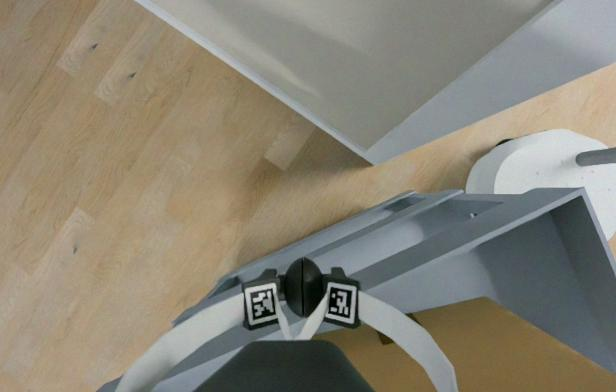

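move:
  blocking: false
  cameras: []
  r2: {"joints": {"wrist_roll_rad": 1.40, "lift_m": 0.95, "arm_m": 0.545}, "pace": "slow", "contact_limits": {"lift_m": 0.1, "arm_m": 0.2}}

wait:
  seconds: 3
  cameras: ["r2_wrist_camera", "r2_head_left_camera"]

Scene clock: 5171.57 s.
move: r2 moving
r1.base_odometry: x=-1.863 y=-1.093 heading=+1.497
r1.turned_by_wheels: +0.000
r1.turned_by_imu: +0.000
r1.base_tilt: forward=-1.6 right=+1.3
r1.lidar_m: 0.59 0.59 3.42 3.93 4.62 2.76 1.56 1.29 1.29 1.37 1.14 1.12
r1.base_status: not commanded
r1.joint_positions: lift_m=+0.660 arm_m=+0.200 wrist_yaw_rad=+0.843 wrist_pitch_rad=+0.002 wrist_roll_rad=+0.000 gripper_m=-0.029
r1.joint_status: not commanded
r1.measured_speeds: translate_m=+0.000 strafe_m=+0.000 rotate_rad=+0.000 lift_m=+0.000 arm_m=+0.000 wrist_yaw_rad=+0.000 wrist_pitch_rad=+0.000 wrist_roll_rad=+0.000
r1.motor_effort: lift_m=+23(23) arm_m=-5(5) wheel_0=+11(11) wheel_1=+0(0) wheel_2=+9(9)
r1.servo_current: wrist_yaw_rad=52(65) wrist_pitch_rad=39(46) wrist_roll_rad=46(65) gripper_m=78(78)
r1.contact_limits: translate_m 0.7
r1.hand_pose: x=+0.6281 y=+0.1572 z=+0.8372 quat_wxyz=(+0.912, +0.000, +0.001, +0.409) (m; r1's base frame)
r1.wrist_depth_mm: - - 243 243 242 242 243 / - - 244 243 243 243 242 / - - 245 244 245 243 243 / - - 246 245 245 244 244 / - - 246 245 245 244 245 / - - 247 183 245 245 245 / - 1983 247 179 246 245 246
r2.base_odometry: x=-4.540 y=-1.156 heading=-0.546
r2.turned_by_wheels: +0.000
r2.turned_by_imu: +0.000
r2.base_tilt: forward=-0.7 right=+0.1
r2.lidar_m: 0.35 0.33 0.42 0.43 0.41 2.34 2.75 2.73 2.72 2.71 2.36 0.42
r2.base_status: not commanded
r2.joint_positions: lift_m=+1.095 arm_m=+0.541 wrist_yaw_rad=+0.001 wrist_pitch_rad=+1.567 wrist_roll_rad=+1.442 gripper_m=+0.001
r2.joint_status: lift_m moving; arm_m moving; wrist_roll_rad moving
r2.measured_speeds: translate_m=+0.000 strafe_m=+0.000 rotate_rad=+0.000 lift_m=-0.097 arm_m=+0.029 wrist_yaw_rad=+0.000 wrist_pitch_rad=+0.000 wrist_roll_rad=-0.614
r2.motor_effort: lift_m=+11(16) arm_m=+11(11) wheel_0=+3(3) wheel_1=+3(4) wheel_2=+5(5)
r2.servo_current: wrist_yaw_rad=52(59) wrist_pitch_rad=39(46) wrist_roll_rad=20(72) gripper_m=65(65)
r2.contact_limits: arm_m 0.2; lift_m 0.1; rotate_rad 0.3
r2.hand_pose: x=+0.7133 y=-0.0874 z=+0.9848 quat_wxyz=(+0.533, +0.467, +0.530, -0.465) (m; r2's base frame)
r2.wrist_depth_mm: 1255 1229 1205 - - 342 273 / 1229 1229 1205 1205 - 373 307 / 1255 1229 1255 1229 1118 - - / 1281 1229 1229 1205 1229 1205 1205 / 1255 1229 1229 778 - 699 1008 / 1255 647 186 193 368 424 421 / 392 373 - 112 153 418 421
pictures: none
No camera images: "cameras" was empty.

Scene clock: 5173.23 s.
earlier move: r2 done
r1.base_odometry: x=-1.863 y=-1.093 heading=+1.497
r1.turned_by_wheels: +0.000
r1.turned_by_imu: +0.000
r1.base_tilt: forward=-1.6 right=+1.2
r1.lidar_m: 0.55 0.59 3.42 3.91 4.63 2.80 1.53 1.29 1.29 1.38 1.14 1.13
r1.base_status: not commanded
r1.joint_positions: lift_m=+0.660 arm_m=+0.200 wrist_yaw_rad=+0.843 wrist_pitch_rad=+0.002 wrist_roll_rad=+0.000 gripper_m=-0.029
r1.joint_status: not commanded
r1.measured_speeds: translate_m=+0.000 strafe_m=+0.000 rotate_rad=+0.000 lift_m=+0.000 arm_m=+0.000 wrist_yaw_rad=+0.000 wrist_pitch_rad=+0.000 wrist_roll_rad=+0.000
r1.motor_effort: lift_m=+23(23) arm_m=-5(5) wheel_0=+10(11) wheel_1=+0(0) wheel_2=+9(9)
r1.servo_current: wrist_yaw_rad=39(65) wrist_pitch_rad=39(52) wrist_roll_rad=59(65) gripper_m=78(78)
r1.contact_limits: translate_m 0.7
r1.hand_pose: x=+0.6281 y=+0.1572 z=+0.8372 quat_wxyz=(+0.912, +0.000, +0.001, +0.409) (m; r1's base frame)
r1.wrist_depth_mm: - - 244 243 243 242 243 / - - 244 244 243 243 243 / - - 245 245 244 243 243 / - - 246 245 244 244 243 / - - 246 245 245 245 244 / - - 246 182 246 245 245 / - 1921 247 179 247 245 245
r2.base_odometry: x=-4.540 y=-1.156 heading=-0.546
r2.turned_by_wheels: +0.000
r2.turned_by_imu: +0.000
r2.base_tilt: forward=-0.7 right=+0.0
r2.lidar_m: 0.32 0.35 0.41 0.46 0.40 2.33 2.76 2.72 2.73 2.72 2.35 0.43
r2.base_status: not commanded
r2.joint_positions: lift_m=+0.950 arm_m=+0.545 wrist_yaw_rad=+0.001 wrist_pitch_rad=+1.567 wrist_roll_rad=+1.402 gripper_m=+0.001
r2.joint_status: all done
r2.measured_speeds: translate_m=+0.000 strafe_m=+0.000 rotate_rad=+0.000 lift_m=+0.000 arm_m=+0.000 wrist_yaw_rad=+0.000 wrist_pitch_rad=+0.000 wrist_roll_rad=+0.000
r2.motor_effort: lift_m=+13(17) arm_m=+8(12) wheel_0=+3(4) wheel_1=+3(4) wheel_2=+5(5)
r2.servo_current: wrist_yaw_rad=59(59) wrist_pitch_rad=39(52) wrist_roll_rad=39(78) gripper_m=65(72)
r2.contact_limits: arm_m 0.2; lift_m 0.1; rotate_rad 0.3
r2.hand_pose: x=+0.7169 y=-0.0874 z=+0.8402 quat_wxyz=(+0.542, +0.457, +0.540, -0.455) (m; r2's base frame)
r2.wrist_depth_mm: 1078 1078 1060 1078 - 345 282 / 1078 1078 1098 1060 - 379 312 / 1078 1098 1078 1078 1008 - - / 1098 1078 1078 1060 1078 1060 1078 / 1098 1098 1098 1098 831 946 842 / 1098 559 186 193 - - 442 / 359 287 - 112 234 253 242
wait: 1.67 of 3 s (r2 has come to rest)
pictures: r2_head_left_camera, r2_wrist_camera
Images, in order (width x height): r2_head_left_camera 420x672, r2_wrist_camera 616x392.

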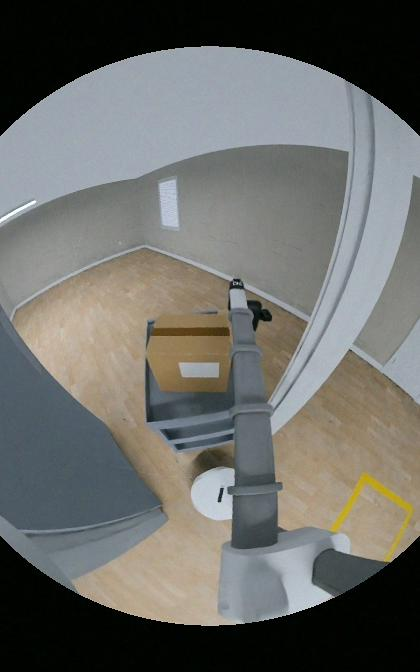

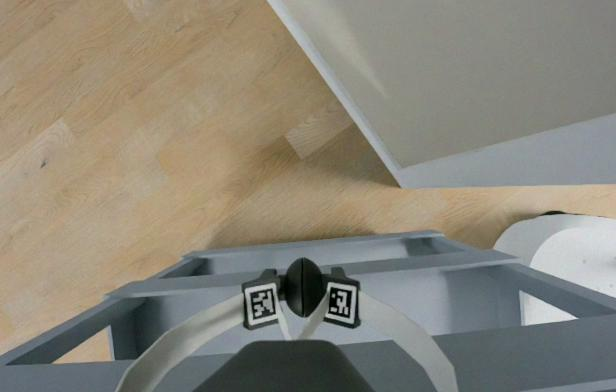

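move:
  blocking: false
  cameras: []
  r2: {"base": {"strafe_m": 0.05}, "pace": "slow", "contact_limits": {"strafe_m": 0.6}}

wait:
  seconds: 2
  cameras: ["r2_wrist_camera", "r2_head_left_camera"]

Scene clock: 5184.17 s.
move: r2 moving
r1.base_odometry: x=-1.863 y=-1.093 heading=+1.497
r1.turned_by_wheels: +0.000
r1.turned_by_imu: +0.000
r1.base_tilt: forward=-1.6 right=+1.2
r1.lidar_m: 0.58 0.60 3.43 3.94 4.61 2.78 1.55 1.29 1.27 1.36 1.13 1.13
r1.base_status: not commanded
r1.joint_positions: lift_m=+0.660 arm_m=+0.200 wrist_yaw_rad=+0.843 wrist_pitch_rad=+0.002 wrist_roll_rad=+0.000 gripper_m=-0.029
r1.joint_status: not commanded
r1.measured_speeds: translate_m=+0.000 strafe_m=+0.000 rotate_rad=+0.000 lift_m=+0.000 arm_m=+0.000 wrist_yaw_rad=+0.000 wrist_pitch_rad=+0.000 wrist_roll_rad=+0.000
r1.motor_effort: lift_m=+23(23) arm_m=-5(5) wheel_0=+11(11) wheel_1=+0(1) wheel_2=+9(9)
r1.servo_current: wrist_yaw_rad=72(72) wrist_pitch_rad=46(52) wrist_roll_rad=52(59) gripper_m=72(72)
r1.contact_limits: translate_m 0.7
r1.hand_pose: x=+0.6281 y=+0.1572 z=+0.8372 quat_wxyz=(+0.912, +0.000, +0.001, +0.409) (m; r1's base frame)
r1.wrist_depth_mm: - - 243 242 243 242 243 / - - 244 244 244 244 243 / - - 245 244 244 243 244 / - - 246 244 244 243 243 / - - 246 245 245 245 245 / - - 246 182 245 245 246 / - 1921 247 179 247 245 246
r2.base_odometry: x=-4.533 y=-1.144 heading=-0.546
r2.turned_by_wheels: +0.000
r2.turned_by_imu: +0.000
r2.base_tilt: forward=-0.7 right=+0.1
r2.lidar_m: 0.33 0.34 0.41 0.42 0.41 2.34 2.78 2.74 2.73 2.74 2.35 0.41
r2.base_status: strafe_m moving
r2.joint_positions: lift_m=+0.950 arm_m=+0.545 wrist_yaw_rad=+0.001 wrist_pitch_rad=+1.567 wrist_roll_rad=+1.402 gripper_m=+0.001
r2.joint_status: not commanded
r2.measured_speeds: translate_m=+0.001 strafe_m=+0.056 rotate_rad=-0.003 lift_m=+0.000 arm_m=+0.000 wrist_yaw_rad=+0.000 wrist_pitch_rad=+0.000 wrist_roll_rad=+0.000
r2.motor_effort: lift_m=+14(14) arm_m=+8(8) wheel_0=-8(8) wheel_1=+8(10) wheel_2=+0(4)
r2.servo_current: wrist_yaw_rad=46(52) wrist_pitch_rad=46(46) wrist_roll_rad=46(59) gripper_m=65(65)
r2.contact_limits: arm_m 0.2; lift_m 0.1; strafe_m 0.6
r2.hand_pose: x=+0.7169 y=-0.0874 z=+0.8402 quat_wxyz=(+0.542, +0.457, +0.540, -0.455) (m; r2's base frame)
r2.wrist_depth_mm: 1098 1078 1078 1078 - 364 291 / 1078 1098 1078 1078 - 394 327 / 1098 1098 1098 1098 1042 - - / 1098 1098 1078 1098 1078 1060 1078 / 1138 1098 1078 1078 591 991 866 / 1078 554 177 193 185 278 285 / 286 262 251 112 209 226 206
pictures: none
No camera images: "cameras" was empty.

Scene clock: 5185.27 s.
earlier move: r2 done
r1.base_odometry: x=-1.863 y=-1.093 heading=+1.497
r1.turned_by_wheels: +0.000
r1.turned_by_imu: +0.000
r1.base_tilt: forward=-1.6 right=+1.2
r1.lidar_m: 0.57 0.58 3.42 3.89 4.65 2.76 1.56 1.28 1.30 1.36 1.14 1.15
r1.base_status: not commanded
r1.joint_positions: lift_m=+0.660 arm_m=+0.200 wrist_yaw_rad=+0.843 wrist_pitch_rad=+0.002 wrist_roll_rad=+0.000 gripper_m=-0.029
r1.joint_status: not commanded
r1.measured_speeds: translate_m=+0.000 strafe_m=+0.000 rotate_rad=+0.000 lift_m=+0.000 arm_m=+0.000 wrist_yaw_rad=+0.000 wrist_pitch_rad=+0.000 wrist_roll_rad=+0.000
r1.motor_effort: lift_m=+23(23) arm_m=-5(5) wheel_0=+11(11) wheel_1=+0(1) wheel_2=+9(9)
r1.servo_current: wrist_yaw_rad=46(72) wrist_pitch_rad=46(52) wrist_roll_rad=52(65) gripper_m=72(85)
r1.contact_limits: translate_m 0.7
r1.hand_pose: x=+0.6281 y=+0.1572 z=+0.8372 quat_wxyz=(+0.912, +0.000, +0.001, +0.409) (m; r1's base frame)
r1.wrist_depth_mm: - - 243 243 243 243 242 / - - 244 244 243 243 243 / - - 245 244 244 243 244 / - - 245 244 245 244 243 / - - 245 245 246 245 245 / - - 246 182 246 246 244 / - 1983 247 179 246 245 246
r2.base_odometry: x=-4.515 y=-1.114 heading=-0.545
r2.turned_by_wheels: +0.000
r2.turned_by_imu: +0.000
r2.base_tilt: forward=-0.7 right=+0.1
r2.lidar_m: 0.31 0.32 0.40 0.41 0.38 2.39 2.69 2.76 2.76 2.75 2.39 0.37
r2.base_status: done
r2.joint_positions: lift_m=+0.950 arm_m=+0.545 wrist_yaw_rad=+0.001 wrist_pitch_rad=+1.567 wrist_roll_rad=+1.402 gripper_m=+0.001
r2.joint_status: not commanded
r2.measured_speeds: translate_m=+0.000 strafe_m=+0.000 rotate_rad=+0.000 lift_m=+0.000 arm_m=+0.000 wrist_yaw_rad=+0.000 wrist_pitch_rad=+0.000 wrist_roll_rad=+0.000
r2.motor_effort: lift_m=+13(14) arm_m=+8(8) wheel_0=-3(10) wheel_1=+5(10) wheel_2=+0(4)
r2.servo_current: wrist_yaw_rad=33(59) wrist_pitch_rad=46(52) wrist_roll_rad=46(59) gripper_m=65(65)
r2.contact_limits: arm_m 0.2; lift_m 0.1; strafe_m 0.6
r2.hand_pose: x=+0.7169 y=-0.0874 z=+0.8402 quat_wxyz=(+0.542, +0.457, +0.540, -0.455) (m; r2's base frame)
r2.wrist_depth_mm: 1098 1078 1078 1060 - 389 325 / 1078 1078 1078 1060 - - 359 / 1118 1078 1078 1078 1098 1078 1078 / 1098 1078 1098 1078 1078 1078 1078 / 1098 1098 842 530 - 517 394 / 325 272 187 193 219 230 236 / 218 204 276 112 246 272 271
wait: 1.10 of 2 s (r2 has come to rest)
pictures: r2_head_left_camera, r2_wrist_camera
Images, in order (width x height): r2_head_left_camera 420x672, r2_wrist_camera 616x392.

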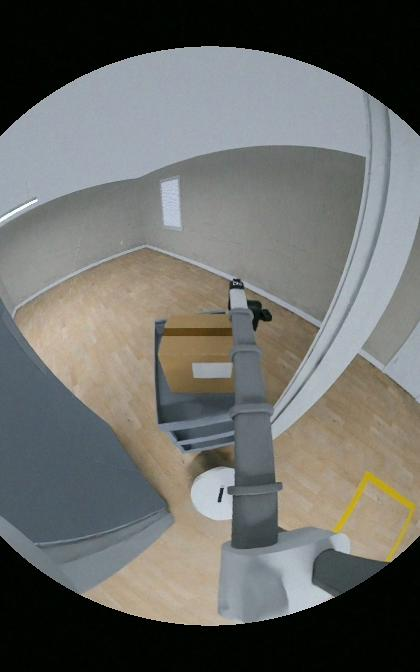

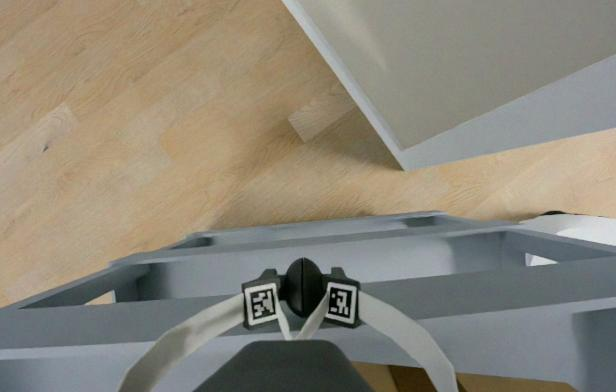

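move:
  blocking: false
  cameras: []
  r2: {"base": {"strafe_m": 0.04}, "pace": "slow", "contact_limits": {"strafe_m": 0.6}}

wait:
  seconds: 2
  cameras: ["r2_wrist_camera", "r2_head_left_camera"]

Scene clock: 5190.90 s.
move: r2 moving
r1.base_odometry: x=-1.863 y=-1.093 heading=+1.497
r1.turned_by_wheels: +0.000
r1.turned_by_imu: +0.000
r1.base_tilt: forward=-1.6 right=+1.2
r1.lidar_m: 0.61 0.58 3.42 3.90 4.63 2.76 1.54 1.29 1.31 1.36 1.15 1.14
r1.base_status: not commanded
r1.joint_positions: lift_m=+0.660 arm_m=+0.200 wrist_yaw_rad=+0.843 wrist_pitch_rad=+0.002 wrist_roll_rad=+0.000 gripper_m=-0.029
r1.joint_status: not commanded
r1.measured_speeds: translate_m=+0.000 strafe_m=+0.000 rotate_rad=+0.000 lift_m=+0.000 arm_m=+0.000 wrist_yaw_rad=+0.000 wrist_pitch_rad=+0.000 wrist_roll_rad=+0.000
r1.motor_effort: lift_m=+23(23) arm_m=-5(5) wheel_0=+11(11) wheel_1=+0(0) wheel_2=+9(9)
r1.servo_current: wrist_yaw_rad=52(59) wrist_pitch_rad=46(46) wrist_roll_rad=39(52) gripper_m=72(78)
r1.contact_limits: translate_m 0.7
r1.hand_pose: x=+0.6281 y=+0.1572 z=+0.8372 quat_wxyz=(+0.912, +0.000, +0.001, +0.409) (m; r1's base frame)
r1.wrist_depth_mm: - - 243 243 243 242 242 / - - 243 244 243 243 242 / - - 245 244 245 244 242 / - - 245 245 245 244 244 / - - 246 245 245 245 244 / - - 246 182 245 245 245 / - 1921 247 179 247 245 245
r2.base_odometry: x=-4.507 y=-1.101 heading=-0.547
r2.turned_by_wheels: -0.001
r2.turned_by_imu: -0.001
r2.base_tilt: forward=-0.7 right=+0.1
r2.lidar_m: 0.33 0.30 0.72 0.39 0.35 2.38 2.73 2.78 2.77 2.76 2.39 0.38
r2.base_status: strafe_m moving
r2.joint_positions: lift_m=+0.950 arm_m=+0.545 wrist_yaw_rad=+0.001 wrist_pitch_rad=+1.567 wrist_roll_rad=+1.402 gripper_m=+0.001
r2.joint_status: not commanded
r2.measured_speeds: translate_m=+0.000 strafe_m=+0.055 rotate_rad=-0.004 lift_m=+0.000 arm_m=+0.000 wrist_yaw_rad=+0.000 wrist_pitch_rad=+0.000 wrist_roll_rad=-0.001
r2.motor_effort: lift_m=+14(14) arm_m=+8(8) wheel_0=-15(15) wheel_1=+4(10) wheel_2=+0(2)
r2.servo_current: wrist_yaw_rad=39(52) wrist_pitch_rad=46(52) wrist_roll_rad=46(52) gripper_m=65(72)
r2.contact_limits: arm_m 0.2; lift_m 0.1; strafe_m 0.6
r2.hand_pose: x=+0.7169 y=-0.0874 z=+0.8402 quat_wxyz=(+0.542, +0.457, +0.540, -0.455) (m; r2's base frame)
r2.wrist_depth_mm: 1098 1060 1098 1060 - 387 329 / 1098 1078 1078 1078 - - - / 1098 1098 1060 1078 1078 1078 1060 / 1098 1078 1078 1060 1078 1060 1060 / 1078 1098 559 216 535 279 270 / 283 259 187 195 203 227 270 / 277 205 274 112 265 272 272
pictures: none
No camera images: "cameras" was empty.

Scene clock: 5191.87 s.
earlier move: r2 done
r1.base_odometry: x=-1.863 y=-1.093 heading=+1.497
r1.turned_by_wheels: +0.000
r1.turned_by_imu: +0.000
r1.base_tilt: forward=-1.6 right=+1.2
r1.lidar_m: 0.58 0.61 3.42 3.92 4.61 2.80 1.53 1.29 1.29 1.36 1.14 1.14
r1.base_status: not commanded
r1.joint_positions: lift_m=+0.660 arm_m=+0.200 wrist_yaw_rad=+0.843 wrist_pitch_rad=+0.002 wrist_roll_rad=+0.000 gripper_m=-0.029
r1.joint_status: not commanded
r1.measured_speeds: translate_m=+0.000 strafe_m=+0.000 rotate_rad=+0.000 lift_m=+0.000 arm_m=+0.000 wrist_yaw_rad=+0.000 wrist_pitch_rad=+0.000 wrist_roll_rad=+0.000
r1.motor_effort: lift_m=+23(23) arm_m=-5(5) wheel_0=+10(11) wheel_1=+0(0) wheel_2=+9(9)
r1.servo_current: wrist_yaw_rad=33(59) wrist_pitch_rad=39(46) wrist_roll_rad=33(65) gripper_m=72(78)
r1.contact_limits: translate_m 0.7
r1.hand_pose: x=+0.6281 y=+0.1572 z=+0.8372 quat_wxyz=(+0.912, +0.000, +0.001, +0.409) (m; r1's base frame)
r1.wrist_depth_mm: - - 243 243 243 243 242 / - - 244 244 243 243 243 / - - 245 244 244 243 244 / - - 245 245 245 245 244 / - - 245 245 246 245 246 / - - 246 182 245 245 245 / - 1983 246 179 246 246 246
r2.base_odometry: x=-4.494 y=-1.080 heading=-0.547
r2.turned_by_wheels: +0.000
r2.turned_by_imu: -0.001
r2.base_tilt: forward=-0.7 right=+0.1
r2.lidar_m: 0.30 0.32 0.73 0.37 0.34 0.37 2.66 2.78 2.78 2.79 0.50 0.39
r2.base_status: done
r2.joint_positions: lift_m=+0.950 arm_m=+0.545 wrist_yaw_rad=+0.001 wrist_pitch_rad=+1.567 wrist_roll_rad=+1.402 gripper_m=+0.001
r2.joint_status: not commanded
r2.measured_speeds: translate_m=+0.000 strafe_m=+0.000 rotate_rad=+0.000 lift_m=+0.000 arm_m=+0.000 wrist_yaw_rad=+0.000 wrist_pitch_rad=+0.000 wrist_roll_rad=+0.000
r2.motor_effort: lift_m=+14(14) arm_m=+5(8) wheel_0=-11(25) wheel_1=+2(10) wheel_2=-7(8)
r2.servo_current: wrist_yaw_rad=52(52) wrist_pitch_rad=39(52) wrist_roll_rad=46(59) gripper_m=59(72)
r2.contact_limits: arm_m 0.2; lift_m 0.1; strafe_m 0.6
r2.hand_pose: x=+0.7170 y=-0.0874 z=+0.8402 quat_wxyz=(+0.542, +0.457, +0.540, -0.455) (m; r2's base frame)
r2.wrist_depth_mm: 1098 1078 1060 1060 - 404 362 / 1098 1078 1098 1078 991 - - / 1098 1078 1078 1118 1078 1078 1060 / 1098 1098 1060 1098 1060 1078 1060 / 1098 1078 931 220 521 259 247 / 392 282 186 193 205 271 271 / 230 206 274 112 244 272 272
wait: 0.97 of 2 s (r2 has come to rest)
pictures: r2_head_left_camera, r2_wrist_camera
Images, in order (width x height): r2_head_left_camera 420x672, r2_wrist_camera 616x392.

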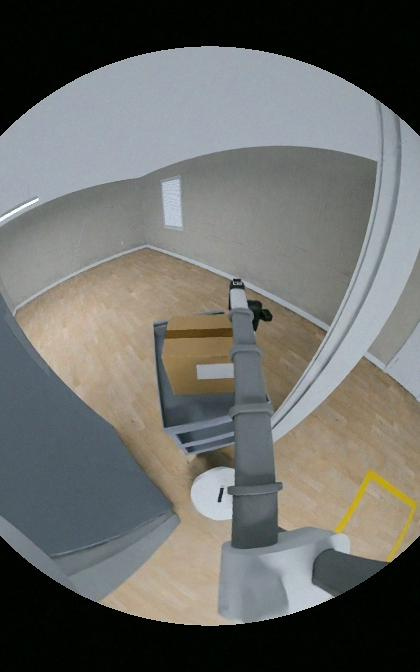

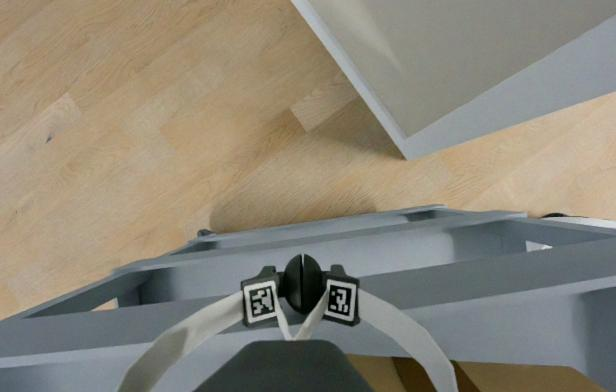

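move:
  blocking: false
  cameras: []
  r2: {"base": {"strafe_m": 0.048, "translate_m": -0.01}, "pace": "slow", "contact_limits": {"strafe_m": 0.7}}

wait:
  seconds: 2
  cameras: ["r2_wrist_camera", "r2_head_left_camera"]

Scene clock: 5212.20 s.
move: r2 moving
r1.base_odometry: x=-1.863 y=-1.093 heading=+1.497
r1.turned_by_wheels: +0.000
r1.turned_by_imu: +0.000
r1.base_tilt: forward=-1.5 right=+1.2
r1.lidar_m: 0.57 0.58 3.43 3.94 4.62 2.78 1.54 1.30 1.30 1.36 1.15 1.12
r1.base_status: not commanded
r1.joint_positions: lift_m=+0.660 arm_m=+0.200 wrist_yaw_rad=+0.843 wrist_pitch_rad=+0.002 wrist_roll_rad=+0.000 gripper_m=-0.029
r1.joint_status: not commanded
r1.measured_speeds: translate_m=+0.000 strafe_m=+0.000 rotate_rad=+0.000 lift_m=+0.000 arm_m=+0.000 wrist_yaw_rad=+0.000 wrist_pitch_rad=+0.000 wrist_roll_rad=+0.000
r1.motor_effort: lift_m=+23(23) arm_m=-5(5) wheel_0=+10(11) wheel_1=+0(0) wheel_2=+9(9)
r1.servo_current: wrist_yaw_rad=46(72) wrist_pitch_rad=39(46) wrist_roll_rad=46(59) gripper_m=78(78)
r1.contact_limits: translate_m 0.7
r1.hand_pose: x=+0.6281 y=+0.1572 z=+0.8372 quat_wxyz=(+0.912, +0.000, +0.001, +0.409) (m; r1's base frame)
r1.wrist_depth_mm: - - 244 243 243 242 242 / - - 244 243 244 243 243 / - - 245 244 244 243 243 / - - 246 245 243 244 244 / - - 245 245 246 245 245 / - - 246 182 245 245 245 / - 1921 248 179 246 245 246
r2.base_odometry: x=-4.490 y=-1.067 heading=-0.549
r2.turned_by_wheels: -0.002
r2.turned_by_imu: -0.002
r2.base_tilt: forward=-0.7 right=+0.1
r2.lidar_m: 0.33 0.31 0.69 0.36 0.33 0.37 2.66 2.81 2.80 2.80 0.54 0.40
r2.base_status: translate_m moving; strafe_m moving
r2.joint_positions: lift_m=+0.950 arm_m=+0.545 wrist_yaw_rad=+0.001 wrist_pitch_rad=+1.567 wrist_roll_rad=+1.402 gripper_m=+0.001
r2.joint_status: not commanded
r2.measured_speeds: translate_m=-0.010 strafe_m=+0.049 rotate_rad=-0.007 lift_m=+0.000 arm_m=+0.000 wrist_yaw_rad=+0.000 wrist_pitch_rad=+0.000 wrist_roll_rad=+0.000
r2.motor_effort: lift_m=+14(14) arm_m=+6(6) wheel_0=-21(21) wheel_1=+1(5) wheel_2=-1(6)
r2.servo_current: wrist_yaw_rad=33(52) wrist_pitch_rad=46(46) wrist_roll_rad=52(59) gripper_m=59(65)
r2.contact_limits: arm_m 0.2; lift_m 0.1; strafe_m 0.7
r2.hand_pose: x=+0.7170 y=-0.0874 z=+0.8402 quat_wxyz=(+0.542, +0.457, +0.540, -0.455) (m; r2's base frame)
r2.wrist_depth_mm: 1118 1078 1098 1078 - 404 362 / 1118 1118 1098 1078 976 - - / 1078 1098 1060 1060 1078 1060 1060 / 1118 1060 1078 1098 1098 1078 1078 / 1098 1078 891 218 293 265 237 / 394 265 185 195 204 271 270 / 228 205 276 112 253 272 271
pictures: none
No camera images: "cameras" was empty.

Scene clock: 5213.33 s.
earlier move: r2 done
r1.base_odometry: x=-1.863 y=-1.093 heading=+1.497
r1.turned_by_wheels: +0.000
r1.turned_by_imu: +0.000
r1.base_tilt: forward=-1.6 right=+1.3
r1.lidar_m: 0.58 0.61 3.42 3.91 4.62 2.79 1.53 1.29 1.29 1.35 1.14 1.14
r1.base_status: not commanded
r1.joint_positions: lift_m=+0.660 arm_m=+0.200 wrist_yaw_rad=+0.843 wrist_pitch_rad=+0.002 wrist_roll_rad=+0.000 gripper_m=-0.029
r1.joint_status: not commanded
r1.measured_speeds: translate_m=+0.000 strafe_m=+0.000 rotate_rad=+0.000 lift_m=+0.000 arm_m=+0.000 wrist_yaw_rad=+0.000 wrist_pitch_rad=+0.000 wrist_roll_rad=+0.000
r1.motor_effort: lift_m=+23(23) arm_m=-5(5) wheel_0=+11(11) wheel_1=+0(0) wheel_2=+9(9)
r1.servo_current: wrist_yaw_rad=39(72) wrist_pitch_rad=46(52) wrist_roll_rad=26(59) gripper_m=72(78)
r1.contact_limits: translate_m 0.7
r1.hand_pose: x=+0.6281 y=+0.1572 z=+0.8372 quat_wxyz=(+0.912, +0.000, +0.001, +0.409) (m; r1's base frame)
r1.wrist_depth_mm: - - 244 243 243 243 242 / - - 244 244 244 243 243 / - - 245 245 244 243 243 / - - 246 244 244 243 244 / - - 246 245 245 245 245 / - - 246 182 246 245 245 / - 1921 247 179 246 246 246
r2.base_odometry: x=-4.478 y=-1.034 heading=-0.546
r2.turned_by_wheels: +0.003
r2.turned_by_imu: +0.002
r2.base_tilt: forward=-0.7 right=+0.1
r2.lidar_m: 0.25 0.25 0.62 0.34 0.26 0.33 2.62 2.81 2.81 2.81 0.54 0.39
r2.base_status: done
r2.joint_positions: lift_m=+0.950 arm_m=+0.545 wrist_yaw_rad=+0.001 wrist_pitch_rad=+1.567 wrist_roll_rad=+1.402 gripper_m=+0.001
r2.joint_status: not commanded
r2.measured_speeds: translate_m=+0.000 strafe_m=+0.000 rotate_rad=+0.000 lift_m=+0.000 arm_m=+0.000 wrist_yaw_rad=+0.000 wrist_pitch_rad=+0.000 wrist_roll_rad=+0.000
r2.motor_effort: lift_m=+13(14) arm_m=+6(6) wheel_0=-2(30) wheel_1=+4(5) wheel_2=+5(7)
r2.servo_current: wrist_yaw_rad=52(59) wrist_pitch_rad=39(46) wrist_roll_rad=33(59) gripper_m=65(72)
r2.contact_limits: arm_m 0.2; lift_m 0.1; strafe_m 0.7
r2.hand_pose: x=+0.7170 y=-0.0874 z=+0.8402 quat_wxyz=(+0.542, +0.457, +0.540, -0.455) (m; r2's base frame)
r2.wrist_depth_mm: 1098 1078 1078 1078 - - - / 1078 1098 1078 1060 1042 - 1060 / 1060 1078 1078 1078 1078 1078 1078 / 1078 1098 1098 1078 1078 1060 1060 / 1098 1098 1098 597 - 271 253 / 1078 1098 187 194 230 223 270 / 1098 424 - 112 204 272 258
wait: 1.13 of 2 s (r2 has come to rest)
pictures: r2_head_left_camera, r2_wrist_camera
Images, in order (width x height): r2_head_left_camera 420x672, r2_wrist_camera 616x392.

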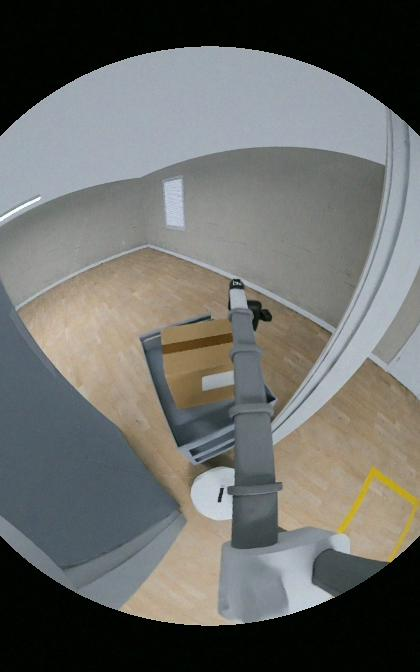

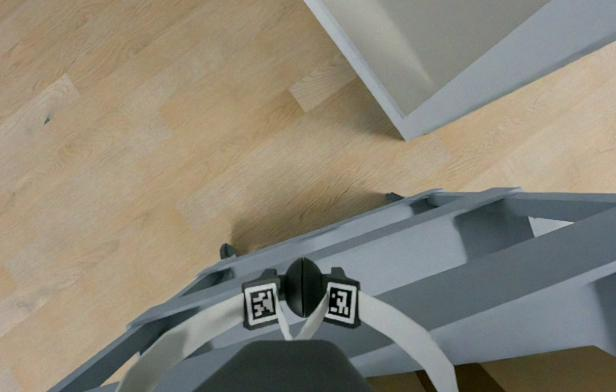

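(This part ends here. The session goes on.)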